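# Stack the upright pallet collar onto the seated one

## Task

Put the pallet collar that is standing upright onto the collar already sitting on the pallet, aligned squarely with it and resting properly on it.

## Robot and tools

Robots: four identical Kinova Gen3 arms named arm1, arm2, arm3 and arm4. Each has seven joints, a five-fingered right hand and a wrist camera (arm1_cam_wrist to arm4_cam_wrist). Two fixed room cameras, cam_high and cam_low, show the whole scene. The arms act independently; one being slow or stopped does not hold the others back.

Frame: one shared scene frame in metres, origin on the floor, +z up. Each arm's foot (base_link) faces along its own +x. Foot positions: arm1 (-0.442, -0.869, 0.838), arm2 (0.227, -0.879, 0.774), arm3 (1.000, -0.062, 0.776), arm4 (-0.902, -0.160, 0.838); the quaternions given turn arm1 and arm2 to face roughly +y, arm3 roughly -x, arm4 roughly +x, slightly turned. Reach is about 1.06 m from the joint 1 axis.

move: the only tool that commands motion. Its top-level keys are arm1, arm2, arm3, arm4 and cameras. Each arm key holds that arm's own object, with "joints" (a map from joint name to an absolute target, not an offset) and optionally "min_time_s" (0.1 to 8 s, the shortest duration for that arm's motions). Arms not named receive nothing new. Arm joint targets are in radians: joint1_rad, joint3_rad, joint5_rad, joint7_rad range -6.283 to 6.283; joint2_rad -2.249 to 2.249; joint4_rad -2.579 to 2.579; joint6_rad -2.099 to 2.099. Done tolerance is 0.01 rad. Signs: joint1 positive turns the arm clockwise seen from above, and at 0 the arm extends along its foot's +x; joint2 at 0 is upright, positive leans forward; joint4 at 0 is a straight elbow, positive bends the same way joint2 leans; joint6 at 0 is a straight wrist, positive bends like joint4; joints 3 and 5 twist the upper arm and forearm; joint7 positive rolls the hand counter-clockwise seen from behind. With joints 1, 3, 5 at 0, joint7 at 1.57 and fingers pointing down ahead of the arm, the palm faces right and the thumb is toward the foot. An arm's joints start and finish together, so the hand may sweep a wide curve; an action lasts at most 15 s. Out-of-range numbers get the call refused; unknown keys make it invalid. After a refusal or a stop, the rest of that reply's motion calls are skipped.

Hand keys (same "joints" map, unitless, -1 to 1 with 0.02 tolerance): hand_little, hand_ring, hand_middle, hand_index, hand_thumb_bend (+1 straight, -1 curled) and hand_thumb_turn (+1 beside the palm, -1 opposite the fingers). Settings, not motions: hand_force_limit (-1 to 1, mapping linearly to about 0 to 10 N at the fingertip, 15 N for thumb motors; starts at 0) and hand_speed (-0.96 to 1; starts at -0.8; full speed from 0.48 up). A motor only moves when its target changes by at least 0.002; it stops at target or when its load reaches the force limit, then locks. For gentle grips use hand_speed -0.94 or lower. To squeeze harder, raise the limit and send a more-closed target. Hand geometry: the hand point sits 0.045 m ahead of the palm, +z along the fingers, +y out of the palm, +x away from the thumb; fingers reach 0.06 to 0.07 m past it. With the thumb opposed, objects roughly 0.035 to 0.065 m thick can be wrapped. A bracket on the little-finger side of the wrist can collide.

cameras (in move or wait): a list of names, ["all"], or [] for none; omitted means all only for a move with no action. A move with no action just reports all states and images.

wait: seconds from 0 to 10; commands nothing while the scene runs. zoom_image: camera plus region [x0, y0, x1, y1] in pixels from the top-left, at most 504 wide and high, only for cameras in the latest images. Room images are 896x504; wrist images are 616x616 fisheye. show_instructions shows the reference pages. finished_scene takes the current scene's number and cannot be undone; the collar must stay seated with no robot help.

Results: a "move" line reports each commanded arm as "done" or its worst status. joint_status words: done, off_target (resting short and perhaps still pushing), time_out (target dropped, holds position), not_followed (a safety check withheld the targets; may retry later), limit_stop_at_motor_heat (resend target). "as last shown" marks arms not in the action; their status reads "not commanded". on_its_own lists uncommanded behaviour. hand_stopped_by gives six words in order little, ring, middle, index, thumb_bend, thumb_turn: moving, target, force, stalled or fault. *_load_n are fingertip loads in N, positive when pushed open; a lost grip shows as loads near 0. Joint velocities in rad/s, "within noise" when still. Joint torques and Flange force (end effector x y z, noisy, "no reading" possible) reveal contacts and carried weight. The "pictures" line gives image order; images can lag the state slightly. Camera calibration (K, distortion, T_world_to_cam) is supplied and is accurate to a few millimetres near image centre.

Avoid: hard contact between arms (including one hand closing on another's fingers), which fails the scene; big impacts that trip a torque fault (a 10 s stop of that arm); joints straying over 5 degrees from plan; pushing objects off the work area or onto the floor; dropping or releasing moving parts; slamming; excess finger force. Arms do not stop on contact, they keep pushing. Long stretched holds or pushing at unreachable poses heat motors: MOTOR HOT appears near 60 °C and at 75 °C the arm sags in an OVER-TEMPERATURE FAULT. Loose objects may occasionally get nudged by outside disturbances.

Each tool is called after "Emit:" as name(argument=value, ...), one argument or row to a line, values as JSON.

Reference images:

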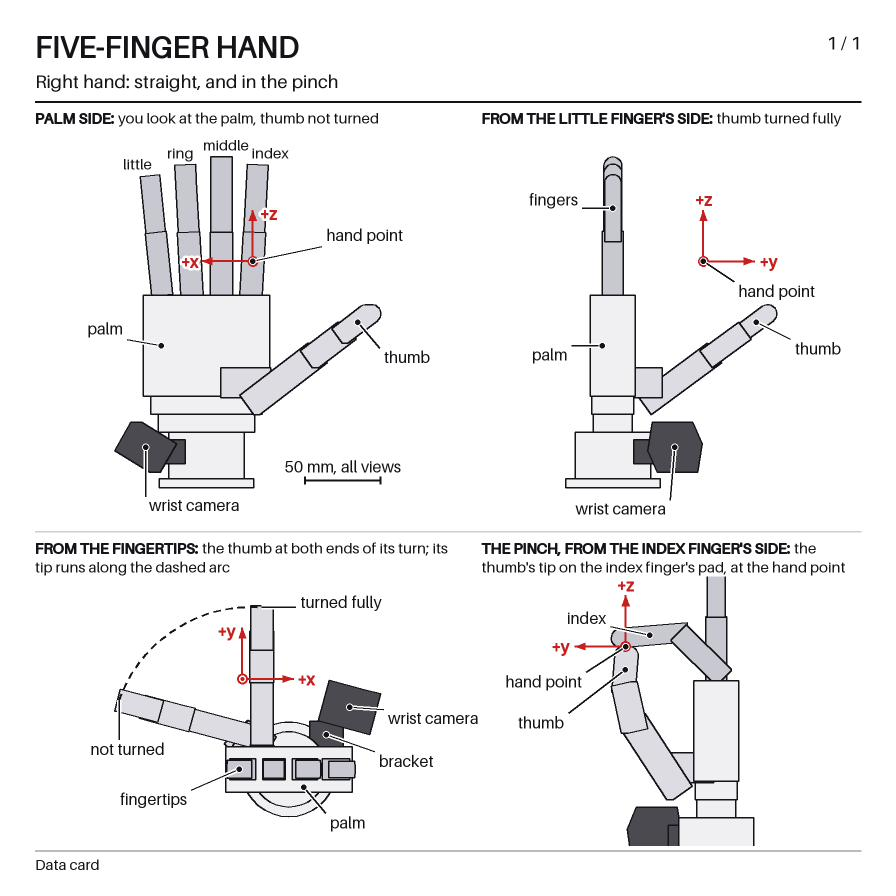

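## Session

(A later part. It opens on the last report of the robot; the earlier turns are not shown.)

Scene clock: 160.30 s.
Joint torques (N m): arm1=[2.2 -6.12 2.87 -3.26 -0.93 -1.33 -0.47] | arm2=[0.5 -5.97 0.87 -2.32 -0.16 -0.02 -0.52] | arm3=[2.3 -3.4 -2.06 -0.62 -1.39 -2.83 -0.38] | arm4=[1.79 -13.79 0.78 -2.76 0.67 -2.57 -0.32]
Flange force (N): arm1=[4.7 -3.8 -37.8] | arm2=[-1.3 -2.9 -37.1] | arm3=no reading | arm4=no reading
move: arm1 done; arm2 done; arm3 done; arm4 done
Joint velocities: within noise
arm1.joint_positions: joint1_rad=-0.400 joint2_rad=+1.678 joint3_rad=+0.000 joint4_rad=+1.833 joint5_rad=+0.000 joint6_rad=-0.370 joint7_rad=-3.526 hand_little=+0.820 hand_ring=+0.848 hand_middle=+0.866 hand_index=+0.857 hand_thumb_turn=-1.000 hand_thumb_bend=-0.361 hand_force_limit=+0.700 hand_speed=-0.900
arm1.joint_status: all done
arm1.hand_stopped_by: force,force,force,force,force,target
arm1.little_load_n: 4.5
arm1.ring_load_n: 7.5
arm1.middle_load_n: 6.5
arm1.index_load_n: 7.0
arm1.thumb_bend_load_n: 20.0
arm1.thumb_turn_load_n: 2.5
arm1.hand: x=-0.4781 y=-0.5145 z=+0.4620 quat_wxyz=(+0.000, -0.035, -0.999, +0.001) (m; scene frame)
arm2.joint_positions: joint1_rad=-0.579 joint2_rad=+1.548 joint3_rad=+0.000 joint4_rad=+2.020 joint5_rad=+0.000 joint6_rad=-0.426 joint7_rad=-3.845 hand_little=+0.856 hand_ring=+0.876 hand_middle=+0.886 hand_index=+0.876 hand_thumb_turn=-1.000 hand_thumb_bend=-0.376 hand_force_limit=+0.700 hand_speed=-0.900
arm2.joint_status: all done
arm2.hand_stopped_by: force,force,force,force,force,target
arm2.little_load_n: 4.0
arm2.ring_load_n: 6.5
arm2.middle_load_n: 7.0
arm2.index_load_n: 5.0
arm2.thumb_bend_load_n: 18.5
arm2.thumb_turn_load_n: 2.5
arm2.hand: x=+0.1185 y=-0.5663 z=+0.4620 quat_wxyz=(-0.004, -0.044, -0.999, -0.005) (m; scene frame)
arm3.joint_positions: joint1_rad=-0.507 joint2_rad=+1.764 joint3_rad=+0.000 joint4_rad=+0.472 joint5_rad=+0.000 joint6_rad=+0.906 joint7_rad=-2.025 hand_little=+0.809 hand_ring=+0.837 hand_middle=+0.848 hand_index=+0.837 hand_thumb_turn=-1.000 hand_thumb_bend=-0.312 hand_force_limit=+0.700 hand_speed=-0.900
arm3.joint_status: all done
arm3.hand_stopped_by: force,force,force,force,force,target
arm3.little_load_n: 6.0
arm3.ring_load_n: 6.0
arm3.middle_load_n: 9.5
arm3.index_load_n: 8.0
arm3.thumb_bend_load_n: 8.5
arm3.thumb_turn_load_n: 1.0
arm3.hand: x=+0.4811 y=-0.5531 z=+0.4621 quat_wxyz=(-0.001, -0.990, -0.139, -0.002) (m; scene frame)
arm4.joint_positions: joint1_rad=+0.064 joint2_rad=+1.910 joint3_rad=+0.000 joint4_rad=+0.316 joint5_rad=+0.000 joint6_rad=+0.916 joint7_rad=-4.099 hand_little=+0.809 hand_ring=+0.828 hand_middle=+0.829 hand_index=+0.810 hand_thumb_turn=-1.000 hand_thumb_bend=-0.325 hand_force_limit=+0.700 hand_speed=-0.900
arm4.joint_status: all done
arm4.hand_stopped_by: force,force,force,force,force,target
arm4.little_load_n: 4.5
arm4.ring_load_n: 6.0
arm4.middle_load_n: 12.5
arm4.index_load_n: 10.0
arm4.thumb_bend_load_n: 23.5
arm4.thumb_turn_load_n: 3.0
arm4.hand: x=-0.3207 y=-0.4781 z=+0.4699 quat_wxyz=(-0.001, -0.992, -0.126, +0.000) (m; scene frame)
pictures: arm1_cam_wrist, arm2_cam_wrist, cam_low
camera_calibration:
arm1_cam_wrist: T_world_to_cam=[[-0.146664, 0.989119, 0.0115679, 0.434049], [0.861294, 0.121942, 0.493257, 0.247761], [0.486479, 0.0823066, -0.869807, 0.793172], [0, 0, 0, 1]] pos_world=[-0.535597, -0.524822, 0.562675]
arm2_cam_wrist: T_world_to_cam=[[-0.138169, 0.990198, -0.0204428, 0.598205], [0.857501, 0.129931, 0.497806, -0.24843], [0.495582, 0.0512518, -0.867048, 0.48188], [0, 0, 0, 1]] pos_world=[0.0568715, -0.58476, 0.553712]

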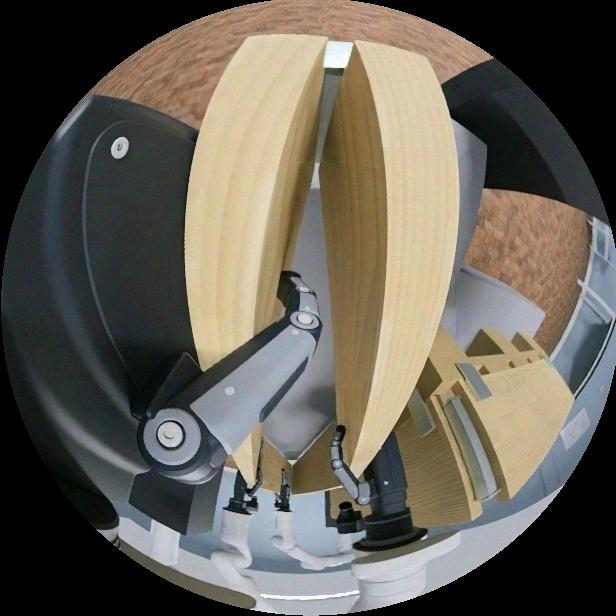

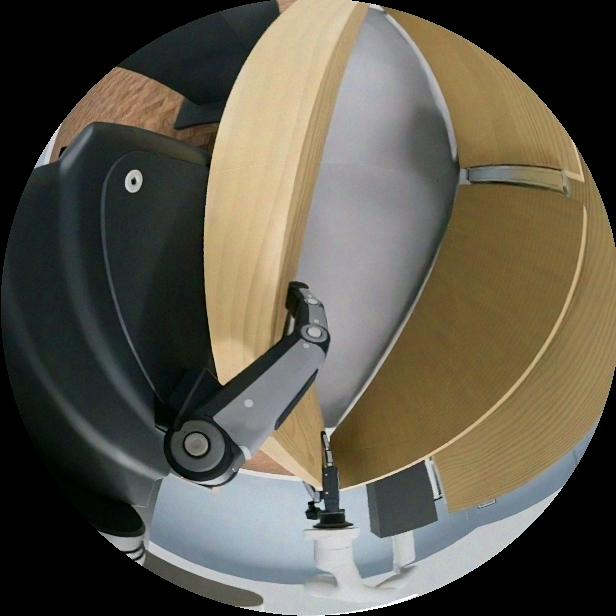

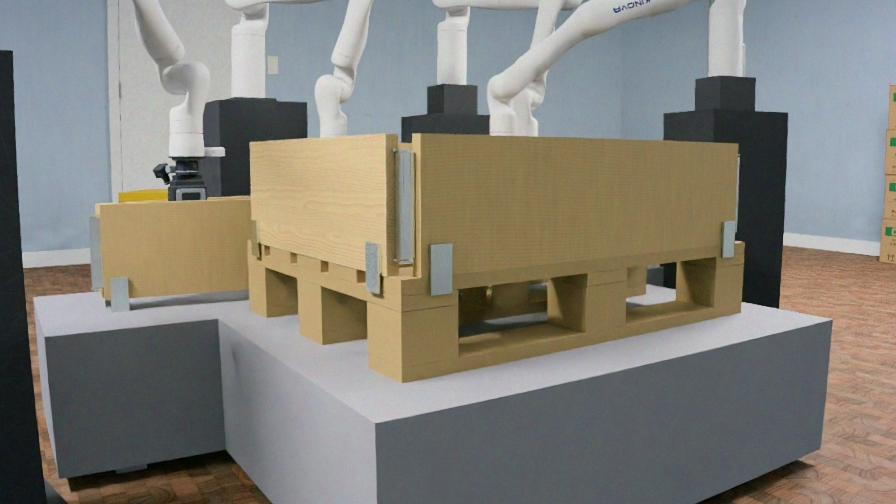

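Emit:
move(
  arm2={"joints":{"hand_speed":-0.3,"hand_thumb_bend":1,"hand_index":1,"hand_middle":1,"hand_ring":1,"hand_little":1}},
  arm3={"joints":{"hand_speed":-0.3,"hand_thumb_bend":1,"hand_index":1,"hand_middle":1,"hand_ring":1,"hand_little":1}},
)

Emit:
move(
  arm2={"joints":{"joint2_rad":1.104,"joint4_rad":2.307,"joint6_rad":-0.27},"min_time_s":2},
  arm3={"joints":{"joint2_rad":1.3763,"joint4_rad":0.8548,"joint6_rad":0.9105},"min_time_s":2},
)

Emit:
move(
  arm3={"joints":{"joint1_rad":-0.4435,"joint2_rad":1.3815,"joint4_rad":0.8461,"joint6_rad":0.914,"joint7_rad":0.8119},"min_time_s":3},
)

Emit:
move(
  arm2={"joints":{"joint1_rad":0.2348,"joint2_rad":1.1254,"joint4_rad":2.334,"joint6_rad":-0.3178,"joint7_rad":-2.6804},"min_time_s":2.5},
  cameras=["cam_high","cam_low","arm2_cam_wrist","arm3_cam_wrist"],
)

Scene clock: 169.53 s.
Joint torques (N m): arm1=[2.58 -6.03 3.61 -3.9 -1.03 -1.54 -0.47] | arm2=[0.28 -16.55 1.61 1.61 0.22 0.17 0] | arm3=[1.78 -25.04 0.02 -6.29 0.11 0.16 0.2] | arm4=[1.14 -13.41 0.3 -2.23 0.39 -2.21 -0.37]
Flange force (N): arm1=[5.7 -5.0 -39.6] | arm2=[-2.2 -5.5 -2.5] | arm3=no reading | arm4=no reading
move: arm2 done; arm3 done
Joint velocities: within noise
arm1: as last shown
arm1.joint_positions: joint1_rad=-0.400 joint2_rad=+1.679 joint3_rad=+0.000 joint4_rad=+1.833 joint5_rad=+0.000 joint6_rad=-0.370 joint7_rad=-3.526 hand_little=+0.820 hand_ring=+0.848 hand_middle=+0.866 hand_index=+0.857 hand_thumb_turn=-1.000 hand_thumb_bend=-0.361 hand_force_limit=+0.700 hand_speed=-0.900
arm1.ring_load_n: 8.0
arm1.thumb_bend_load_n: 19.5
arm2.joint_positions: joint1_rad=-0.579 joint2_rad=+1.548 joint3_rad=+0.000 joint4_rad=+2.020 joint5_rad=+0.000 joint6_rad=-0.426 joint7_rad=-3.845 hand_little=+1.000 hand_ring=+1.000 hand_middle=+1.000 hand_index=+1.000 hand_thumb_turn=-1.000 hand_thumb_bend=+1.000 hand_force_limit=+0.700 hand_speed=-0.300
arm2.joint_status: all done
arm2.hand_stopped_by: target,target,target,target,target,target
arm2.little_load_n: -0.5
arm2.ring_load_n: 0.0
arm2.middle_load_n: 0.0
arm2.index_load_n: 0.0
arm2.thumb_bend_load_n: 0.0
arm2.thumb_turn_load_n: 0.0
arm2.hand: x=+0.1185 y=-0.5663 z=+0.4620 quat_wxyz=(-0.004, -0.044, -0.999, -0.005) (m; scene frame)
arm3.joint_positions: joint1_rad=-0.507 joint2_rad=+1.764 joint3_rad=+0.000 joint4_rad=+0.472 joint5_rad=+0.000 joint6_rad=+0.906 joint7_rad=-2.025 hand_little=+1.000 hand_ring=+1.000 hand_middle=+1.000 hand_index=+1.000 hand_thumb_turn=-1.000 hand_thumb_bend=+1.000 hand_force_limit=+0.700 hand_speed=-0.300
arm3.joint_status: all done
arm3.hand_stopped_by: target,target,target,target,target,target
arm3.little_load_n: 0.0
arm3.ring_load_n: 0.0
arm3.middle_load_n: 0.0
arm3.index_load_n: 0.0
arm3.thumb_bend_load_n: 0.0
arm3.thumb_turn_load_n: 0.0
arm3.hand: x=+0.4811 y=-0.5531 z=+0.4620 quat_wxyz=(-0.001, -0.990, -0.139, -0.002) (m; scene frame)
arm4.joint_positions: joint1_rad=+0.064 joint2_rad=+1.910 joint3_rad=+0.000 joint4_rad=+0.316 joint5_rad=+0.000 joint6_rad=+0.916 joint7_rad=-4.099 hand_little=+0.809 hand_ring=+0.828 hand_middle=+0.829 hand_index=+0.810 hand_thumb_turn=-1.000 hand_thumb_bend=-0.325 hand_force_limit=+0.700 hand_speed=-0.900
arm4.joint_status: not commanded
arm4.hand_stopped_by: force,force,force,force,force,target
arm4.little_load_n: 4.0
arm4.ring_load_n: 5.0
arm4.middle_load_n: 12.5
arm4.index_load_n: 9.5
arm4.thumb_bend_load_n: 23.5
arm4.thumb_turn_load_n: 3.0
arm4.hand: x=-0.3208 y=-0.4781 z=+0.4699 quat_wxyz=(-0.001, -0.992, -0.126, +0.000) (m; scene frame)
pictures: none

Scene clock: 171.87 s.
Joint torques (N m): arm1=[1.78 -6.59 1.83 -2.41 -0.78 -1.01 -0.6] | arm2=[0.25 -15.66 1.53 0.47 0.24 0.15 -0.05] | arm3=[1.85 -25.19 -0.04 -6.39 0.07 0.17 0.27] | arm4=[0.57 -13.72 -0.06 -1.71 0.16 -1.47 -0.44]
Flange force (N): arm1=[3.3 -2.7 -34.6] | arm2=[-2.7 -5.8 0.3] | arm3=[2.0 3.0 -0.1] | arm4=no reading
move: arm2 done; arm3 done
Joint velocities: within noise
arm1: as last shown
arm1.little_load_n: 5.5
arm1.ring_load_n: 7.5
arm1.middle_load_n: 5.5
arm1.index_load_n: 5.0
arm1.thumb_bend_load_n: 20.0
arm1.thumb_turn_load_n: 2.0
arm2.joint_positions: joint1_rad=-0.579 joint2_rad=+1.104 joint3_rad=+0.000 joint4_rad=+2.307 joint5_rad=+0.000 joint6_rad=-0.270 joint7_rad=-3.845 hand_little=+1.000 hand_ring=+1.000 hand_middle=+1.000 hand_index=+1.000 hand_thumb_turn=-1.000 hand_thumb_bend=+1.000 hand_force_limit=+0.700 hand_speed=-0.300
arm2.joint_status: all done
arm2.hand_stopped_by: target,target,target,target,target,target
arm2.little_load_n: 0.0
arm2.ring_load_n: 0.0
arm2.middle_load_n: 0.0
arm2.index_load_n: 0.0
arm2.thumb_bend_load_n: 0.0
arm2.thumb_turn_load_n: 0.0
arm2.hand: x=+0.1162 y=-0.5667 z=+0.6248 quat_wxyz=(-0.004, -0.044, -0.999, -0.005) (m; scene frame)
arm3.joint_positions: joint1_rad=-0.507 joint2_rad=+1.376 joint3_rad=+0.000 joint4_rad=+0.855 joint5_rad=+0.000 joint6_rad=+0.911 joint7_rad=-2.025 hand_little=+1.000 hand_ring=+1.000 hand_middle=+1.000 hand_index=+1.000 hand_thumb_turn=-1.000 hand_thumb_bend=+1.000 hand_force_limit=+0.700 hand_speed=-0.300
arm3.joint_status: all done
arm3.hand_stopped_by: target,target,target,target,target,target
arm3.little_load_n: 0.0
arm3.ring_load_n: 0.0
arm3.middle_load_n: -0.5
arm3.index_load_n: 0.0
arm3.thumb_bend_load_n: 0.0
arm3.thumb_turn_load_n: 0.0
arm3.hand: x=+0.4798 y=-0.5532 z=+0.6251 quat_wxyz=(-0.001, -0.990, -0.139, -0.002) (m; scene frame)
arm4.joint_positions: joint1_rad=+0.064 joint2_rad=+1.910 joint3_rad=+0.000 joint4_rad=+0.316 joint5_rad=+0.000 joint6_rad=+0.916 joint7_rad=-4.099 hand_little=+0.809 hand_ring=+0.828 hand_middle=+0.829 hand_index=+0.810 hand_thumb_turn=-1.000 hand_thumb_bend=-0.325 hand_force_limit=+0.700 hand_speed=-0.900
arm4.joint_status: not commanded
arm4.hand_stopped_by: force,force,force,force,force,target
arm4.little_load_n: 3.5
arm4.ring_load_n: 5.5
arm4.middle_load_n: 12.0
arm4.index_load_n: 9.5
arm4.thumb_bend_load_n: 25.0
arm4.thumb_turn_load_n: 3.5
arm4.hand: x=-0.3208 y=-0.4781 z=+0.4699 quat_wxyz=(-0.001, -0.992, -0.126, +0.000) (m; scene frame)
pictures: none

Scene clock: 175.27 s.
Joint torques (N m): arm1=[1.77 -6.53 1.84 -2.42 -0.81 -1.02 -0.59] | arm2=[0.29 -15.69 1.53 0.43 0.25 0.16 -0.01] | arm3=[1.79 -25.09 -0.13 -6.26 0.08 0.27 0.22] | arm4=[0.68 -13.64 -0.06 -1.76 0.11 -1.5 -0.44]
Flange force (N): arm1=[3.3 -2.6 -34.7] | arm2=[-2.7 -6.1 0.4] | arm3=[-2.6 -2.2 -0.1] | arm4=no reading
move: arm3 done
Joint velocities: within noise
arm1, arm2: as last shown
arm3.joint_positions: joint1_rad=-0.444 joint2_rad=+1.381 joint3_rad=+0.000 joint4_rad=+0.846 joint5_rad=+0.000 joint6_rad=+0.914 joint7_rad=+0.812 hand_little=+1.000 hand_ring=+1.000 hand_middle=+1.000 hand_index=+1.000 hand_thumb_turn=-1.000 hand_thumb_bend=+1.000 hand_force_limit=+0.700 hand_speed=-0.300
arm3.joint_status: all done
arm3.hand_stopped_by: target,target,target,target,target,target
arm3.little_load_n: 0.0
arm3.ring_load_n: 0.0
arm3.middle_load_n: 0.0
arm3.index_load_n: 0.0
arm3.thumb_bend_load_n: 0.0
arm3.thumb_turn_load_n: 0.0
arm3.hand: x=+0.5020 y=-0.3972 z=+0.6236 quat_wxyz=(-0.003, -0.044, -0.999, +0.001) (m; scene frame)
arm4.joint_positions: joint1_rad=+0.064 joint2_rad=+1.910 joint3_rad=+0.000 joint4_rad=+0.316 joint5_rad=+0.000 joint6_rad=+0.916 joint7_rad=-4.099 hand_little=+0.809 hand_ring=+0.828 hand_middle=+0.829 hand_index=+0.810 hand_thumb_turn=-1.000 hand_thumb_bend=-0.325 hand_force_limit=+0.700 hand_speed=-0.900
arm4.joint_status: not commanded
arm4.hand_stopped_by: force,force,force,force,force,target
arm4.little_load_n: 3.5
arm4.ring_load_n: 5.0
arm4.middle_load_n: 12.0
arm4.index_load_n: 9.0
arm4.thumb_bend_load_n: 25.5
arm4.thumb_turn_load_n: 3.5
arm4.hand: x=-0.3208 y=-0.4781 z=+0.4699 quat_wxyz=(-0.001, -0.992, -0.126, +0.000) (m; scene frame)
pictures: none

Scene clock: 178.10 s.
Joint torques (N m): arm1=[1.77 -6.59 1.8 -2.42 -0.78 -1.03 -0.54] | arm2=[0.19 -15.54 1.49 0.7 0.24 0.07 -0.01] | arm3=[1.81 -25.06 -0.1 -6.34 0.13 0.24 0.21] | arm4=[0.58 -13.64 -0.06 -1.73 0.13 -1.46 -0.4]
Flange force (N): arm1=[3.3 -2.6 -34.6] | arm2=[4.6 -4.7 0.2] | arm3=[-3.0 -1.9 -0.3] | arm4=no reading
move: arm2 done
Joint velocities: within noise
arm1, arm3: as last shown
arm2.joint_positions: joint1_rad=+0.235 joint2_rad=+1.125 joint3_rad=+0.000 joint4_rad=+2.334 joint5_rad=+0.000 joint6_rad=-0.318 joint7_rad=-2.680 hand_little=+1.000 hand_ring=+1.000 hand_middle=+1.000 hand_index=+1.000 hand_thumb_turn=-1.000 hand_thumb_bend=+1.000 hand_force_limit=+0.700 hand_speed=-0.300
arm2.joint_status: all done
arm2.hand_stopped_by: target,target,target,target,target,target
arm2.little_load_n: 0.0
arm2.ring_load_n: 0.0
arm2.middle_load_n: 0.0
arm2.index_load_n: 0.0
arm2.thumb_bend_load_n: 0.0
arm2.thumb_turn_load_n: 0.5
arm2.hand: x=+0.3227 y=-0.5399 z=+0.6232 quat_wxyz=(-0.005, +0.131, -0.991, -0.004) (m; scene frame)
arm3.joint_positions: joint1_rad=-0.443 joint2_rad=+1.381 joint3_rad=+0.000 joint4_rad=+0.846 joint5_rad=+0.000 joint6_rad=+0.914 joint7_rad=+0.812 hand_little=+1.000 hand_ring=+1.000 hand_middle=+1.000 hand_index=+1.000 hand_thumb_turn=-1.000 hand_thumb_bend=+1.000 hand_force_limit=+0.700 hand_speed=-0.300
arm3.thumb_turn_load_n: -0.5
arm4.joint_positions: joint1_rad=+0.064 joint2_rad=+1.910 joint3_rad=+0.000 joint4_rad=+0.316 joint5_rad=+0.000 joint6_rad=+0.916 joint7_rad=-4.099 hand_little=+0.809 hand_ring=+0.828 hand_middle=+0.829 hand_index=+0.810 hand_thumb_turn=-1.000 hand_thumb_bend=-0.325 hand_force_limit=+0.700 hand_speed=-0.900
arm4.joint_status: not commanded
arm4.hand_stopped_by: force,force,force,force,force,target
arm4.little_load_n: 4.0
arm4.ring_load_n: 5.0
arm4.middle_load_n: 12.0
arm4.index_load_n: 9.0
arm4.thumb_bend_load_n: 25.0
arm4.thumb_turn_load_n: 3.5
arm4.hand: x=-0.3208 y=-0.4781 z=+0.4699 quat_wxyz=(-0.001, -0.992, -0.126, +0.000) (m; scene frame)
pictures: arm2_cam_wrist, arm3_cam_wrist, cam_high, cam_low
camera_calibration:
arm2_cam_wrist: T_world_to_cam=[[-0.46974, 0.882467, -0.0244259, 0.654901], [0.758729, 0.41771, 0.499849, -0.321277], [0.451303, 0.216266, -0.865768, 0.621693], [0, 0, 0, 1]] pos_world=[0.270824, -0.578179, 0.714828]
arm3_cam_wrist: T_world_to_cam=[[-0.186581, 0.981176, -0.0498224, 0.517933], [0.823476, 0.183847, 0.536738, -0.67838], [0.535794, 0.0591174, -0.842276, 0.393401], [0, 0, 0, 1]] pos_world=[0.444483, -0.406722, 0.72127]

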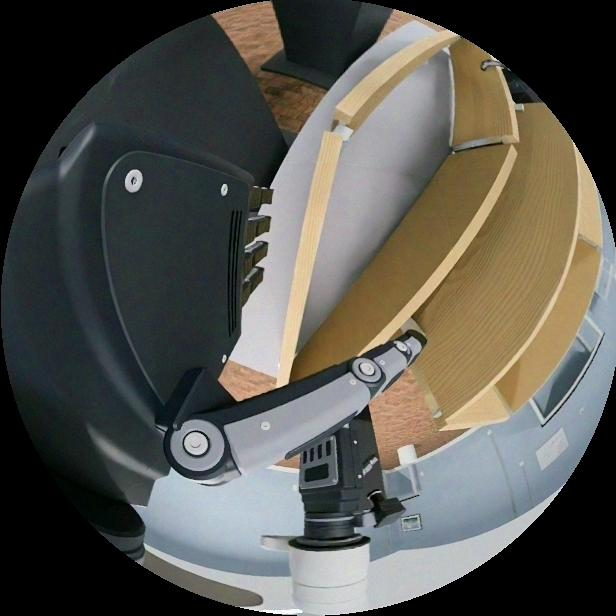

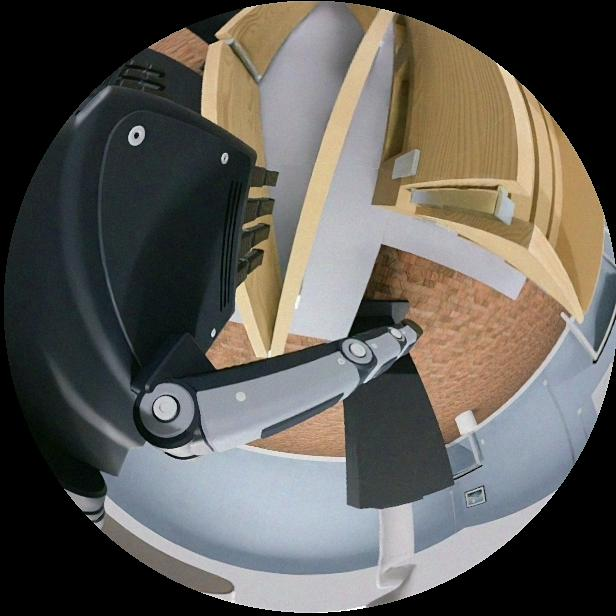

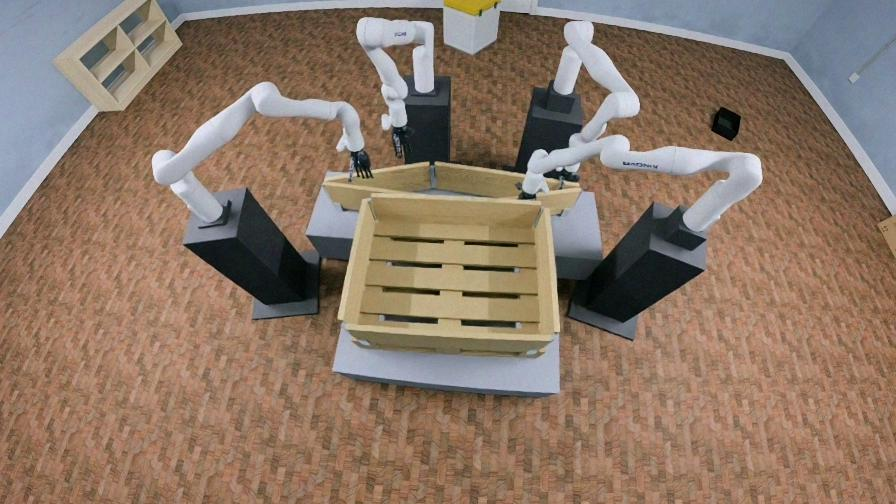

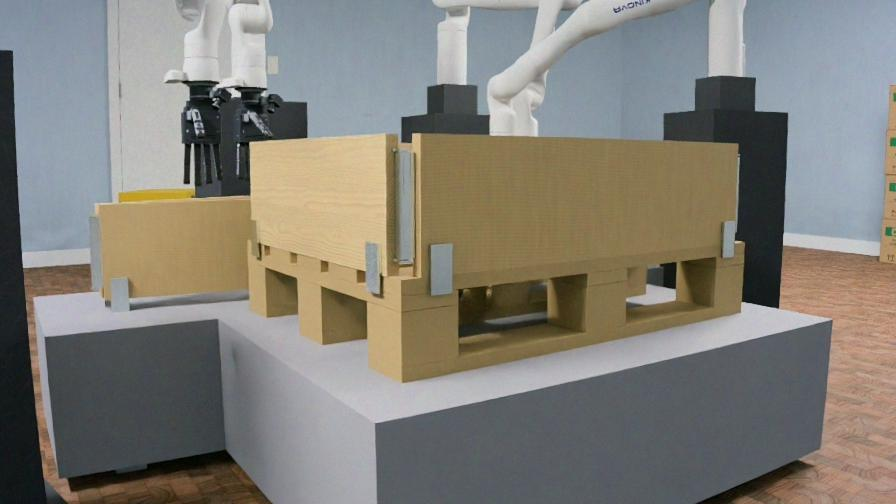

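Emit:
move(
  arm2={"joints":{"joint2_rad":1.3575,"joint4_rad":2.2093,"joint6_rad":-0.4252},"min_time_s":2},
  arm3={"joints":{"joint2_rad":1.5511,"joint4_rad":0.7141,"joint6_rad":0.8764},"min_time_s":2},
  cameras=["arm2_cam_wrist","arm3_cam_wrist"],
)

Scene clock: 181.87 s.
Joint torques (N m): arm1=[1.82 -6.56 1.77 -2.4 -0.78 -1.03 -0.58] | arm2=[0.2 -16.2 1.58 1.51 0.27 0.1 -0.02] | arm3=[1.87 -25.17 -0.06 -6.07 0.11 0.32 0.23] | arm4=[0.59 -13.67 -0.05 -1.76 0.11 -1.48 -0.4]
Flange force (N): arm1=[3.4 -2.6 -34.6] | arm2=[4.7 -4.4 -1.3] | arm3=[-3.0 -2.0 -0.3] | arm4=no reading
move: arm2 done; arm3 done
Joint velocities: within noise
arm1: as last shown
arm2.joint_positions: joint1_rad=+0.235 joint2_rad=+1.357 joint3_rad=+0.000 joint4_rad=+2.209 joint5_rad=+0.000 joint6_rad=-0.425 joint7_rad=-2.680 hand_little=+1.000 hand_ring=+1.000 hand_middle=+1.000 hand_index=+1.000 hand_thumb_turn=-1.000 hand_thumb_bend=+1.000 hand_force_limit=+0.700 hand_speed=-0.300
arm2.joint_status: all done
arm2.hand_stopped_by: target,target,target,target,target,target
arm2.little_load_n: 0.0
arm2.ring_load_n: 0.0
arm2.middle_load_n: 0.0
arm2.index_load_n: 0.0
arm2.thumb_bend_load_n: 0.0
arm2.thumb_turn_load_n: 0.0
arm2.hand: x=+0.3234 y=-0.5390 z=+0.5433 quat_wxyz=(-0.005, +0.131, -0.991, -0.004) (m; scene frame)
arm3.joint_positions: joint1_rad=-0.443 joint2_rad=+1.551 joint3_rad=+0.000 joint4_rad=+0.714 joint5_rad=+0.000 joint6_rad=+0.876 joint7_rad=+0.812 hand_little=+1.000 hand_ring=+1.000 hand_middle=+1.000 hand_index=+1.000 hand_thumb_turn=-1.000 hand_thumb_bend=+1.000 hand_force_limit=+0.700 hand_speed=-0.300
arm3.joint_status: all done
arm3.hand_stopped_by: target,target,target,target,target,target
arm3.little_load_n: 0.0
arm3.ring_load_n: 0.0
arm3.middle_load_n: 0.0
arm3.index_load_n: 0.0
arm3.thumb_bend_load_n: 0.0
arm3.thumb_turn_load_n: 0.0
arm3.hand: x=+0.5024 y=-0.3974 z=+0.5435 quat_wxyz=(-0.003, -0.044, -0.999, +0.001) (m; scene frame)
arm4.joint_positions: joint1_rad=+0.064 joint2_rad=+1.910 joint3_rad=+0.000 joint4_rad=+0.316 joint5_rad=+0.000 joint6_rad=+0.916 joint7_rad=-4.099 hand_little=+0.809 hand_ring=+0.828 hand_middle=+0.829 hand_index=+0.810 hand_thumb_turn=-1.000 hand_thumb_bend=-0.325 hand_force_limit=+0.700 hand_speed=-0.900
arm4.joint_status: not commanded
arm4.hand_stopped_by: force,force,force,force,force,target
arm4.little_load_n: 3.5
arm4.ring_load_n: 5.0
arm4.middle_load_n: 12.0
arm4.index_load_n: 9.5
arm4.thumb_bend_load_n: 25.5
arm4.thumb_turn_load_n: 3.5
arm4.hand: x=-0.3208 y=-0.4781 z=+0.4699 quat_wxyz=(-0.001, -0.992, -0.126, +0.000) (m; scene frame)
pictures: arm2_cam_wrist, arm3_cam_wrist
camera_calibration:
arm2_cam_wrist: T_world_to_cam=[[-0.469701, 0.882486, -0.0245026, 0.652531], [0.758748, 0.417719, 0.499812, -0.282172], [0.451312, 0.216171, -0.865787, 0.551875], [0, 0, 0, 1]] pos_world=[0.271524, -0.57728, 0.634829]
arm3_cam_wrist: T_world_to_cam=[[-0.186645, 0.981167, -0.0497539, 0.514199], [0.823434, 0.18386, 0.536797, -0.635747], [0.535835, 0.0592214, -0.842243, 0.325819], [0, 0, 0, 1]] pos_world=[0.444883, -0.406922, 0.64127]

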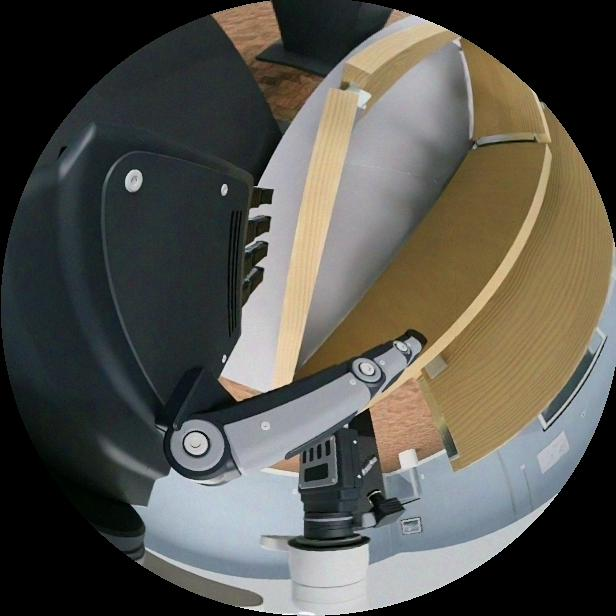

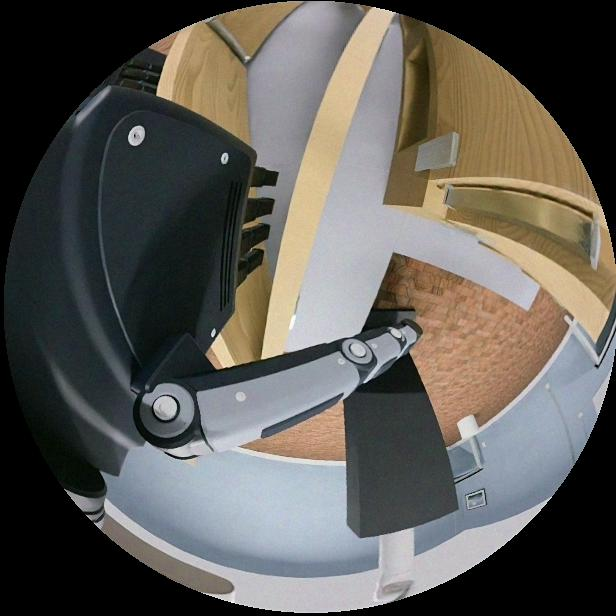

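Emit:
move(
  arm2={"joints":{"joint2_rad":1.5597,"joint4_rad":2.0405,"joint6_rad":-0.4586},"min_time_s":2},
  arm3={"joints":{"joint2_rad":1.7657,"joint4_rad":0.4597,"joint6_rad":0.9162},"min_time_s":2},
  cameras=["arm2_cam_wrist","arm3_cam_wrist","cam_low"],
)

Scene clock: 184.73 s.
Joint torques (N m): arm1=[1.77 -6.56 1.81 -2.39 -0.81 -1.01 -0.57] | arm2=[0.19 -16.41 1.54 1.76 0.25 0.04 0] | arm3=[1.87 -25.14 0 -6.3 0.04 0.23 0.24] | arm4=[0.6 -13.69 -0.07 -1.78 0.12 -1.46 -0.38]
Flange force (N): arm1=[3.3 -2.6 -34.6] | arm2=[4.2 -3.8 -2.5] | arm3=no reading | arm4=no reading
move: arm2 done; arm3 done
Joint velocities: within noise
arm1: as last shown
arm2.joint_positions: joint1_rad=+0.235 joint2_rad=+1.560 joint3_rad=+0.000 joint4_rad=+2.040 joint5_rad=+0.000 joint6_rad=-0.459 joint7_rad=-2.680 hand_little=+1.000 hand_ring=+1.000 hand_middle=+1.000 hand_index=+1.000 hand_thumb_turn=-1.000 hand_thumb_bend=+1.000 hand_force_limit=+0.700 hand_speed=-0.300
arm2.joint_status: all done
arm2.hand_stopped_by: target,target,target,target,target,target
arm2.little_load_n: 0.0
arm2.ring_load_n: 0.0
arm2.middle_load_n: 0.0
arm2.index_load_n: 0.0
arm2.thumb_bend_load_n: 0.0
arm2.thumb_turn_load_n: 0.0
arm2.hand: x=+0.3241 y=-0.5382 z=+0.4634 quat_wxyz=(-0.005, +0.131, -0.991, -0.004) (m; scene frame)
arm3.joint_positions: joint1_rad=-0.443 joint2_rad=+1.766 joint3_rad=+0.000 joint4_rad=+0.460 joint5_rad=+0.000 joint6_rad=+0.916 joint7_rad=+0.812 hand_little=+1.000 hand_ring=+1.000 hand_middle=+1.000 hand_index=+1.000 hand_thumb_turn=-1.000 hand_thumb_bend=+1.000 hand_force_limit=+0.700 hand_speed=-0.300
arm3.joint_status: all done
arm3.hand_stopped_by: target,target,target,target,target,target
arm3.little_load_n: 0.0
arm3.ring_load_n: 0.0
arm3.middle_load_n: 0.0
arm3.index_load_n: 0.0
arm3.thumb_bend_load_n: 0.0
arm3.thumb_turn_load_n: 0.0
arm3.hand: x=+0.5029 y=-0.3975 z=+0.4635 quat_wxyz=(-0.003, -0.044, -0.999, +0.001) (m; scene frame)
arm4.joint_positions: joint1_rad=+0.064 joint2_rad=+1.910 joint3_rad=+0.000 joint4_rad=+0.316 joint5_rad=+0.000 joint6_rad=+0.916 joint7_rad=-4.099 hand_little=+0.809 hand_ring=+0.828 hand_middle=+0.829 hand_index=+0.810 hand_thumb_turn=-1.000 hand_thumb_bend=-0.325 hand_force_limit=+0.700 hand_speed=-0.900
arm4.joint_status: not commanded
arm4.hand_stopped_by: force,force,force,force,force,target
arm4.little_load_n: 3.5
arm4.ring_load_n: 5.0
arm4.middle_load_n: 12.0
arm4.index_load_n: 9.5
arm4.thumb_bend_load_n: 25.0
arm4.thumb_turn_load_n: 3.0
arm4.hand: x=-0.3208 y=-0.4781 z=+0.4699 quat_wxyz=(-0.001, -0.992, -0.126, +0.000) (m; scene frame)
pictures: arm2_cam_wrist, arm3_cam_wrist, cam_low
camera_calibration:
arm2_cam_wrist: T_world_to_cam=[[-0.46974, 0.882467, -0.0244259, 0.650153], [0.758729, 0.41771, 0.499849, -0.243123], [0.451303, 0.216266, -0.865768, 0.482257], [0, 0, 0, 1]] pos_world=[0.272224, -0.576479, 0.554928]
arm3_cam_wrist: T_world_to_cam=[[-0.186645, 0.981167, -0.0497539, 0.510405], [0.823434, 0.18386, 0.536797, -0.593143], [0.535835, 0.0592214, -0.842243, 0.258094], [0, 0, 0, 1]] pos_world=[0.445383, -0.407022, 0.56117]

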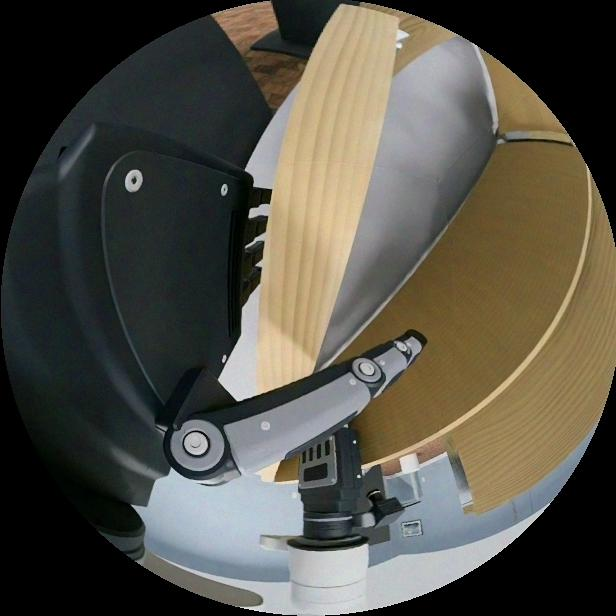

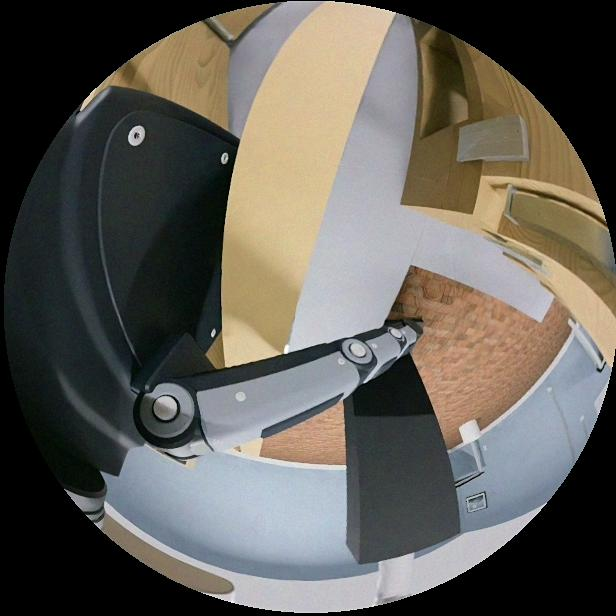

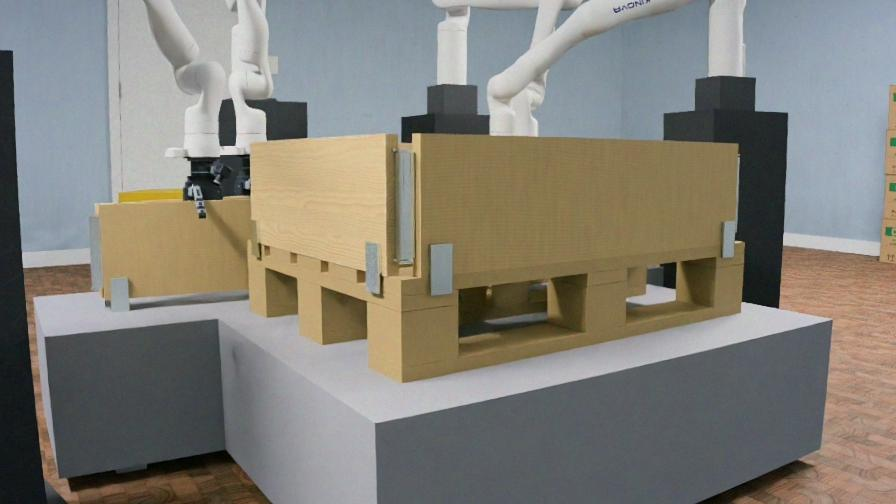

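Emit:
move(
  arm2={"joints":{"joint1_rad":0.2121,"joint2_rad":1.5489,"joint4_rad":2.0057,"joint6_rad":-0.4130,"joint7_rad":-2.7031,"hand_speed":-0.3,"hand_thumb_bend":-0.15},"min_time_s":1},
  arm3={"joints":{"joint1_rad":-0.4251,"joint2_rad":1.7336,"joint4_rad":0.5506,"joint6_rad":0.8574,"joint7_rad":0.8303,"hand_speed":-0.3,"hand_thumb_bend":-0.15},"min_time_s":1},
)

Emit:
move(
  arm2={"joints":{"hand_force_limit":0.4,"hand_speed":-0.9,"hand_thumb_bend":-0.9,"hand_index":0.3,"hand_middle":0.3,"hand_ring":0.3,"hand_little":0.3}},
  arm3={"joints":{"hand_force_limit":0.4,"hand_speed":-0.9,"hand_thumb_bend":-0.9,"hand_index":0.3,"hand_middle":0.3,"hand_ring":0.3,"hand_little":0.3}},
  cameras=["arm2_cam_wrist","arm3_cam_wrist"],
)

Scene clock: 187.70 s.
Joint torques (N m): arm1=[1.58 -6.73 1.46 -2.29 -0.69 -1.02 -0.58] | arm2=[0.39 -16.38 1.86 1.73 0.15 0.27 -0.01] | arm3=[6.08 -21.99 2.55 -3.91 0.8 1.28 -0.8] | arm4=[0.98 -13.64 0.19 -1.87 0.3 -1.69 -0.39]
Flange force (N): arm1=[2.8 -2.3 -33.9] | arm2=[4.3 -3.4 -2.7] | arm3=[-3.3 -8.1 -1.7] | arm4=no reading
move: arm2 done; arm3 done
Joint velocities: within noise
arm1: as last shown
arm1.joint_positions: joint1_rad=-0.400 joint2_rad=+1.678 joint3_rad=+0.000 joint4_rad=+1.833 joint5_rad=+0.000 joint6_rad=-0.370 joint7_rad=-3.526 hand_little=+0.820 hand_ring=+0.848 hand_middle=+0.866 hand_index=+0.857 hand_thumb_turn=-1.000 hand_thumb_bend=-0.361 hand_force_limit=+0.700 hand_speed=-0.900
arm1.index_load_n: 5.5
arm2.joint_positions: joint1_rad=+0.212 joint2_rad=+1.549 joint3_rad=+0.000 joint4_rad=+2.006 joint5_rad=+0.000 joint6_rad=-0.413 joint7_rad=-2.703 hand_little=+1.000 hand_ring=+1.000 hand_middle=+1.000 hand_index=+1.000 hand_thumb_turn=-1.000 hand_thumb_bend=-0.150 hand_force_limit=+0.700 hand_speed=-0.300
arm2.joint_status: all done
arm2.hand_stopped_by: target,target,target,target,target,target
arm2.little_load_n: 0.0
arm2.ring_load_n: -0.5
arm2.middle_load_n: 0.0
arm2.index_load_n: 0.0
arm2.thumb_bend_load_n: 0.5
arm2.thumb_turn_load_n: 0.0
arm2.hand: x=+0.3202 y=-0.5237 z=+0.4620 quat_wxyz=(-0.005, +0.130, -0.991, -0.004) (m; scene frame)
arm3.joint_positions: joint1_rad=-0.425 joint2_rad=+1.734 joint3_rad=+0.000 joint4_rad=+0.551 joint5_rad=+0.000 joint6_rad=+0.857 joint7_rad=+0.830 hand_little=+1.000 hand_ring=+1.000 hand_middle=+1.000 hand_index=+1.000 hand_thumb_turn=-1.000 hand_thumb_bend=-0.147 hand_force_limit=+0.700 hand_speed=-0.300
arm3.joint_status: all done
arm3.hand_stopped_by: target,target,target,target,target,target
arm3.little_load_n: 0.0
arm3.ring_load_n: 0.0
arm3.middle_load_n: 0.0
arm3.index_load_n: 0.0
arm3.thumb_bend_load_n: 4.0
arm3.thumb_turn_load_n: 1.5
arm3.hand: x=+0.5031 y=-0.3820 z=+0.4624 quat_wxyz=(-0.003, -0.044, -0.999, +0.001) (m; scene frame)
arm4.joint_positions: joint1_rad=+0.064 joint2_rad=+1.910 joint3_rad=+0.000 joint4_rad=+0.316 joint5_rad=+0.000 joint6_rad=+0.916 joint7_rad=-4.099 hand_little=+0.809 hand_ring=+0.828 hand_middle=+0.829 hand_index=+0.810 hand_thumb_turn=-1.000 hand_thumb_bend=-0.325 hand_force_limit=+0.700 hand_speed=-0.900
arm4.joint_status: not commanded
arm4.hand_stopped_by: force,force,force,force,force,target
arm4.little_load_n: 4.0
arm4.ring_load_n: 5.5
arm4.middle_load_n: 12.0
arm4.index_load_n: 9.5
arm4.thumb_bend_load_n: 24.5
arm4.thumb_turn_load_n: 3.5
arm4.hand: x=-0.3208 y=-0.4781 z=+0.4699 quat_wxyz=(-0.001, -0.992, -0.126, +0.000) (m; scene frame)
pictures: none

Scene clock: 190.93 s.
Joint torques (N m): arm1=[1.84 -7.28 2.06 -3.33 -0.81 -1.43 -0.55] | arm2=[-0.73 -14.27 -2.02 -0.49 0.83 -0.76 -0.42] | arm3=[7.52 -23.51 3.84 -2.87 1.12 2.96 -1.92] | arm4=[0.07 -13.92 -0.44 -1.65 -0.13 -1.26 -0.39]
Flange force (N): arm1=[3.1 -4.2 -35.3] | arm2=[-0.3 -5.2 -12.9] | arm3=[0.1 -11.6 5.3] | arm4=no reading
move: arm2 off_target; arm3 off_target
Joint velocities: within noise
arm1.joint_positions: joint1_rad=-0.400 joint2_rad=+1.679 joint3_rad=+0.000 joint4_rad=+1.833 joint5_rad=+0.000 joint6_rad=-0.370 joint7_rad=-3.526 hand_little=+0.820 hand_ring=+0.848 hand_middle=+0.866 hand_index=+0.857 hand_thumb_turn=-1.000 hand_thumb_bend=-0.361 hand_force_limit=+0.700 hand_speed=-0.900
arm1.joint_status: not commanded
arm1.hand_stopped_by: force,force,force,force,force,target
arm1.little_load_n: 5.5
arm1.ring_load_n: 7.5
arm1.middle_load_n: 5.5
arm1.index_load_n: 5.0
arm1.thumb_bend_load_n: 19.5
arm1.thumb_turn_load_n: 2.0
arm1.hand: x=-0.4781 y=-0.5145 z=+0.4620 quat_wxyz=(+0.000, -0.035, -0.999, +0.001) (m; scene frame)
arm2.joint_positions: joint1_rad=+0.212 joint2_rad=+1.549 joint3_rad=+0.000 joint4_rad=+2.006 joint5_rad=+0.000 joint6_rad=-0.413 joint7_rad=-2.703 hand_little=+0.826 hand_ring=+0.854 hand_middle=+0.872 hand_index=+0.837 hand_thumb_turn=-1.000 hand_thumb_bend=-0.327 hand_force_limit=+0.400 hand_speed=-0.900
arm2.joint_status: hand_little off_target (ended at +0.826, target +0.300); hand_ring off_target (ended at +0.854, target +0.300); hand_middle off_target (ended at +0.872, target +0.300); hand_index off_target (ended at +0.837, target +0.300); hand_thumb_bend off_target (ended at -0.327, target -0.900); the others done
arm2.hand_stopped_by: force,force,force,force,force,target
arm2.little_load_n: 10.5
arm2.ring_load_n: 5.5
arm2.middle_load_n: 0.0
arm2.index_load_n: 10.0
arm2.thumb_bend_load_n: 9.5
arm2.thumb_turn_load_n: 2.0
arm2.hand: x=+0.3202 y=-0.5237 z=+0.4620 quat_wxyz=(-0.005, +0.130, -0.991, -0.004) (m; scene frame)
arm3.joint_positions: joint1_rad=-0.425 joint2_rad=+1.734 joint3_rad=+0.000 joint4_rad=+0.551 joint5_rad=+0.000 joint6_rad=+0.857 joint7_rad=+0.830 hand_little=+0.836 hand_ring=+0.863 hand_middle=+0.881 hand_index=+0.854 hand_thumb_turn=-1.000 hand_thumb_bend=-0.251 hand_force_limit=+0.400 hand_speed=-0.900
arm3.joint_status: hand_little off_target (ended at +0.836, target +0.300); hand_ring off_target (ended at +0.863, target +0.300); hand_middle off_target (ended at +0.881, target +0.300); hand_index off_target (ended at +0.854, target +0.300); hand_thumb_bend off_target (ended at -0.251, target -0.900); the others done
arm3.hand_stopped_by: force,force,force,force,force,target
arm3.little_load_n: 10.0
arm3.ring_load_n: 6.0
arm3.middle_load_n: 0.0
arm3.index_load_n: 8.0
arm3.thumb_bend_load_n: 10.0
arm3.thumb_turn_load_n: 3.0
arm3.hand: x=+0.5031 y=-0.3820 z=+0.4624 quat_wxyz=(-0.003, -0.044, -0.999, +0.001) (m; scene frame)
arm4.joint_positions: joint1_rad=+0.064 joint2_rad=+1.910 joint3_rad=+0.000 joint4_rad=+0.316 joint5_rad=+0.000 joint6_rad=+0.916 joint7_rad=-4.099 hand_little=+0.809 hand_ring=+0.828 hand_middle=+0.829 hand_index=+0.810 hand_thumb_turn=-1.000 hand_thumb_bend=-0.325 hand_force_limit=+0.700 hand_speed=-0.900
arm4.joint_status: not commanded
arm4.hand_stopped_by: force,force,force,force,force,target
arm4.little_load_n: 3.5
arm4.ring_load_n: 5.0
arm4.middle_load_n: 12.0
arm4.index_load_n: 9.0
arm4.thumb_bend_load_n: 25.5
arm4.thumb_turn_load_n: 3.0
arm4.hand: x=-0.3208 y=-0.4781 z=+0.4699 quat_wxyz=(-0.001, -0.992, -0.126, +0.000) (m; scene frame)
pictures: arm2_cam_wrist, arm3_cam_wrist
camera_calibration:
arm2_cam_wrist: T_world_to_cam=[[-0.469701, 0.882486, -0.0245026, 0.635534], [0.758748, 0.417719, 0.499812, -0.245501], [0.451312, 0.216171, -0.865787, 0.479624], [0, 0, 0, 1]] pos_world=[0.268324, -0.56198, 0.553529]
arm3_cam_wrist: T_world_to_cam=[[-0.186729, 0.981148, -0.0498003, 0.495241], [0.823445, 0.183959, 0.536747, -0.595559], [0.53579, 0.0592185, -0.842272, 0.256262], [0, 0, 0, 1]] pos_world=[0.445583, -0.391522, 0.56017]

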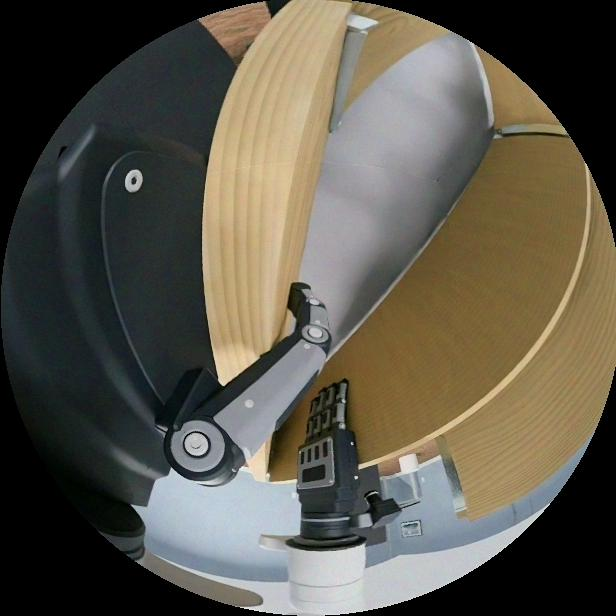

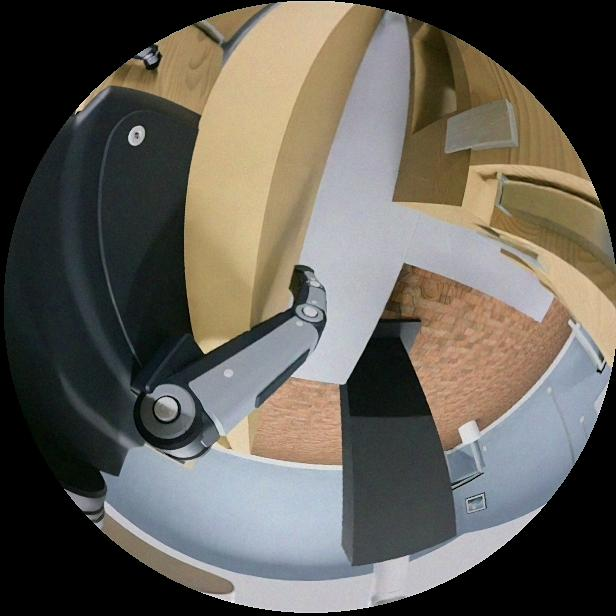

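Emit:
move(
  arm1={"joints":{"hand_force_limit":0.9,"hand_speed":-0.9,"hand_thumb_bend":-0.95,"hand_index":0.1,"hand_middle":0.1,"hand_ring":0.1,"hand_little":0.1}},
  arm2={"joints":{"hand_force_limit":0.9,"hand_speed":-0.9,"hand_thumb_bend":-0.95,"hand_index":0.1,"hand_middle":0.1,"hand_ring":0.1,"hand_little":0.1}},
  arm3={"joints":{"hand_force_limit":0.9,"hand_speed":-0.9,"hand_thumb_bend":-0.95,"hand_index":0.1,"hand_middle":0.1,"hand_ring":0.1,"hand_little":0.1}},
  arm4={"joints":{"hand_force_limit":0.9,"hand_speed":-0.9,"hand_thumb_bend":-0.95,"hand_index":0.1,"hand_middle":0.1,"hand_ring":0.1,"hand_little":0.1}},
)

Scene clock: 192.77 s.
Joint torques (N m): arm1=[2.85 -11.85 4.53 -6.44 -1.42 -3.72 -0.64] | arm2=[-1.75 -16.12 -4.14 -2.04 1.36 -1.74 -0.41] | arm3=[8.1 -22.98 4.18 -2.18 1.1 3.51 -2.45] | arm4=[2.65 -15.1 1.22 -2.48 0.81 -1.75 -0.79]
Flange force (N): arm1=[4.8 -9.1 -32.2] | arm2=[-2.2 -8.7 -12.2] | arm3=[1.1 -12.6 5.9] | arm4=no reading
move: arm1 off_target; arm2 off_target; arm3 off_target; arm4 off_target
Joint velocities: within noise
arm1.joint_positions: joint1_rad=-0.400 joint2_rad=+1.679 joint3_rad=+0.000 joint4_rad=+1.833 joint5_rad=+0.000 joint6_rad=-0.370 joint7_rad=-3.526 hand_little=+0.797 hand_ring=+0.833 hand_middle=+0.850 hand_index=+0.834 hand_thumb_turn=-1.000 hand_thumb_bend=-0.360 hand_force_limit=+0.900 hand_speed=-0.900
arm1.joint_status: hand_little off_target (ended at +0.797, target +0.100); hand_ring off_target (ended at +0.833, target +0.100); hand_middle off_target (ended at +0.850, target +0.100); hand_index off_target (ended at +0.834, target +0.100); hand_thumb_bend off_target (ended at -0.360, target -0.950); the others done
arm1.hand_stopped_by: force,force,force,force,force,target
arm1.little_load_n: 10.5
arm1.ring_load_n: 9.5
arm1.middle_load_n: 8.5
arm1.index_load_n: 11.5
arm1.thumb_bend_load_n: 24.0
arm1.thumb_turn_load_n: 3.0
arm1.hand: x=-0.4781 y=-0.5145 z=+0.4620 quat_wxyz=(+0.000, -0.035, -0.999, +0.001) (m; scene frame)
arm2.joint_positions: joint1_rad=+0.212 joint2_rad=+1.549 joint3_rad=+0.000 joint4_rad=+2.006 joint5_rad=+0.000 joint6_rad=-0.413 joint7_rad=-2.703 hand_little=+0.826 hand_ring=+0.842 hand_middle=+0.849 hand_index=+0.837 hand_thumb_turn=-1.000 hand_thumb_bend=-0.336 hand_force_limit=+0.900 hand_speed=-0.900
arm2.joint_status: hand_little off_target (ended at +0.826, target +0.100); hand_ring off_target (ended at +0.842, target +0.100); hand_middle off_target (ended at +0.849, target +0.100); hand_index off_target (ended at +0.837, target +0.100); hand_thumb_bend off_target (ended at -0.336, target -0.950); the others done
arm2.hand_stopped_by: force,force,force,force,force,target
arm2.little_load_n: 7.5
arm2.ring_load_n: 10.0
arm2.middle_load_n: 11.5
arm2.index_load_n: 6.0
arm2.thumb_bend_load_n: 13.5
arm2.thumb_turn_load_n: 2.5
arm2.hand: x=+0.3202 y=-0.5238 z=+0.4620 quat_wxyz=(-0.005, +0.130, -0.991, -0.004) (m; scene frame)
arm3.joint_positions: joint1_rad=-0.425 joint2_rad=+1.734 joint3_rad=+0.000 joint4_rad=+0.551 joint5_rad=+0.000 joint6_rad=+0.857 joint7_rad=+0.830 hand_little=+0.836 hand_ring=+0.857 hand_middle=+0.857 hand_index=+0.848 hand_thumb_turn=-1.000 hand_thumb_bend=-0.300 hand_force_limit=+0.900 hand_speed=-0.900
arm3.joint_status: hand_little off_target (ended at +0.836, target +0.100); hand_ring off_target (ended at +0.857, target +0.100); hand_middle off_target (ended at +0.857, target +0.100); hand_index off_target (ended at +0.848, target +0.100); hand_thumb_bend off_target (ended at -0.300, target -0.950); the others done
arm3.hand_stopped_by: force,force,force,force,force,target
arm3.little_load_n: 5.0
arm3.ring_load_n: 5.5
arm3.middle_load_n: 12.5
arm3.index_load_n: 7.0
arm3.thumb_bend_load_n: 14.0
arm3.thumb_turn_load_n: 4.5
arm3.hand: x=+0.5031 y=-0.3820 z=+0.4624 quat_wxyz=(-0.003, -0.044, -0.999, +0.001) (m; scene frame)
arm4.joint_positions: joint1_rad=+0.064 joint2_rad=+1.910 joint3_rad=+0.000 joint4_rad=+0.316 joint5_rad=+0.000 joint6_rad=+0.916 joint7_rad=-4.099 hand_little=+0.793 hand_ring=+0.813 hand_middle=+0.829 hand_index=+0.803 hand_thumb_turn=-1.000 hand_thumb_bend=-0.325 hand_force_limit=+0.900 hand_speed=-0.900
arm4.joint_status: hand_little off_target (ended at +0.793, target +0.100); hand_ring off_target (ended at +0.813, target +0.100); hand_middle off_target (ended at +0.829, target +0.100); hand_index off_target (ended at +0.803, target +0.100); hand_thumb_bend off_target (ended at -0.325, target -0.950); the others done
arm4.hand_stopped_by: force,force,force,force,force,target
arm4.little_load_n: 11.5
arm4.ring_load_n: 13.0
arm4.middle_load_n: 7.5
arm4.index_load_n: 10.5
arm4.thumb_bend_load_n: 30.5
arm4.thumb_turn_load_n: 3.5
arm4.hand: x=-0.3208 y=-0.4781 z=+0.4699 quat_wxyz=(-0.001, -0.992, -0.126, +0.000) (m; scene frame)
pictures: none

Emit:
move(
  arm2={"joints":{"hand_force_limit":1.0,"hand_speed":-0.88,"hand_thumb_bend":-0.97,"hand_index":0.05,"hand_little":0.05}},
  arm3={"joints":{"hand_force_limit":1.0,"hand_speed":-0.88,"hand_thumb_bend":-0.97,"hand_index":0.05,"hand_little":0.05,"hand_ring":0.05}},
)

Scene clock: 193.73 s.
Joint torques (N m): arm1=[2.56 -12.34 4.13 -6 -1.25 -3.5 -0.53] | arm2=[-2.11 -17.72 -4.75 -1.56 1.56 -1.78 -0.39] | arm3=[8.08 -23.05 4.44 -1.6 1.2 4.13 -2.61] | arm4=[4.23 -15.29 2.39 -2.88 1.55 -2.05 -0.76]
Flange force (N): arm1=[4.1 -8.9 -30.0] | arm2=[-3.0 -9.4 -7.2] | arm3=[2.7 -13.6 7.8] | arm4=no reading
move: arm2 off_target; arm3 off_target
Joint velocities: within noise
arm1: as last shown
arm1.little_load_n: 9.5
arm1.ring_load_n: 8.5
arm1.middle_load_n: 7.5
arm1.index_load_n: 11.0
arm1.thumb_bend_load_n: 23.0
arm1.hand: x=-0.4781 y=-0.5144 z=+0.4620 quat_wxyz=(+0.000, -0.035, -0.999, +0.001) (m; scene frame)
arm2.joint_positions: joint1_rad=+0.212 joint2_rad=+1.549 joint3_rad=+0.000 joint4_rad=+2.006 joint5_rad=+0.000 joint6_rad=-0.413 joint7_rad=-2.703 hand_little=+0.818 hand_ring=+0.842 hand_middle=+0.849 hand_index=+0.829 hand_thumb_turn=-1.000 hand_thumb_bend=-0.338 hand_force_limit=+1.000 hand_speed=-0.880
arm2.joint_status: hand_little off_target (ended at +0.818, target +0.050); hand_index off_target (ended at +0.829, target +0.050); hand_thumb_bend off_target (ended at -0.338, target -0.970); the others done
arm2.hand_stopped_by: force,force,force,force,force,target
arm2.little_load_n: 10.0
arm2.ring_load_n: 7.5
arm2.middle_load_n: 9.0
arm2.index_load_n: 9.0
arm2.thumb_bend_load_n: 14.0
arm2.thumb_turn_load_n: 2.0
arm2.hand: x=+0.3202 y=-0.5238 z=+0.4620 quat_wxyz=(-0.005, +0.130, -0.991, -0.004) (m; scene frame)
arm3.joint_positions: joint1_rad=-0.425 joint2_rad=+1.734 joint3_rad=+0.000 joint4_rad=+0.551 joint5_rad=+0.000 joint6_rad=+0.857 joint7_rad=+0.830 hand_little=+0.817 hand_ring=+0.838 hand_middle=+0.857 hand_index=+0.840 hand_thumb_turn=-1.000 hand_thumb_bend=-0.310 hand_force_limit=+1.000 hand_speed=-0.880
arm3.joint_status: hand_little off_target (ended at +0.817, target +0.050); hand_ring off_target (ended at +0.838, target +0.050); hand_index off_target (ended at +0.840, target +0.050); hand_thumb_bend off_target (ended at -0.310, target -0.970); the others done
arm3.hand_stopped_by: force,force,force,force,force,target
arm3.little_load_n: 11.5
arm3.ring_load_n: 13.0
arm3.middle_load_n: 6.0
arm3.index_load_n: 7.5
arm3.thumb_bend_load_n: 14.5
arm3.thumb_turn_load_n: 4.5
arm3.hand: x=+0.5031 y=-0.3820 z=+0.4624 quat_wxyz=(-0.003, -0.044, -0.999, +0.001) (m; scene frame)
arm4.joint_positions: joint1_rad=+0.064 joint2_rad=+1.910 joint3_rad=+0.000 joint4_rad=+0.316 joint5_rad=+0.000 joint6_rad=+0.916 joint7_rad=-4.099 hand_little=+0.793 hand_ring=+0.813 hand_middle=+0.829 hand_index=+0.803 hand_thumb_turn=-1.000 hand_thumb_bend=-0.324 hand_force_limit=+0.900 hand_speed=-0.900
arm4.joint_status: not commanded
arm4.hand_stopped_by: force,force,force,force,force,target
arm4.little_load_n: 12.0
arm4.ring_load_n: 14.0
arm4.middle_load_n: 9.0
arm4.index_load_n: 11.0
arm4.thumb_bend_load_n: 32.0
arm4.thumb_turn_load_n: 3.5
arm4.hand: x=-0.3208 y=-0.4780 z=+0.4699 quat_wxyz=(-0.001, -0.992, -0.126, +0.000) (m; scene frame)
pictures: none


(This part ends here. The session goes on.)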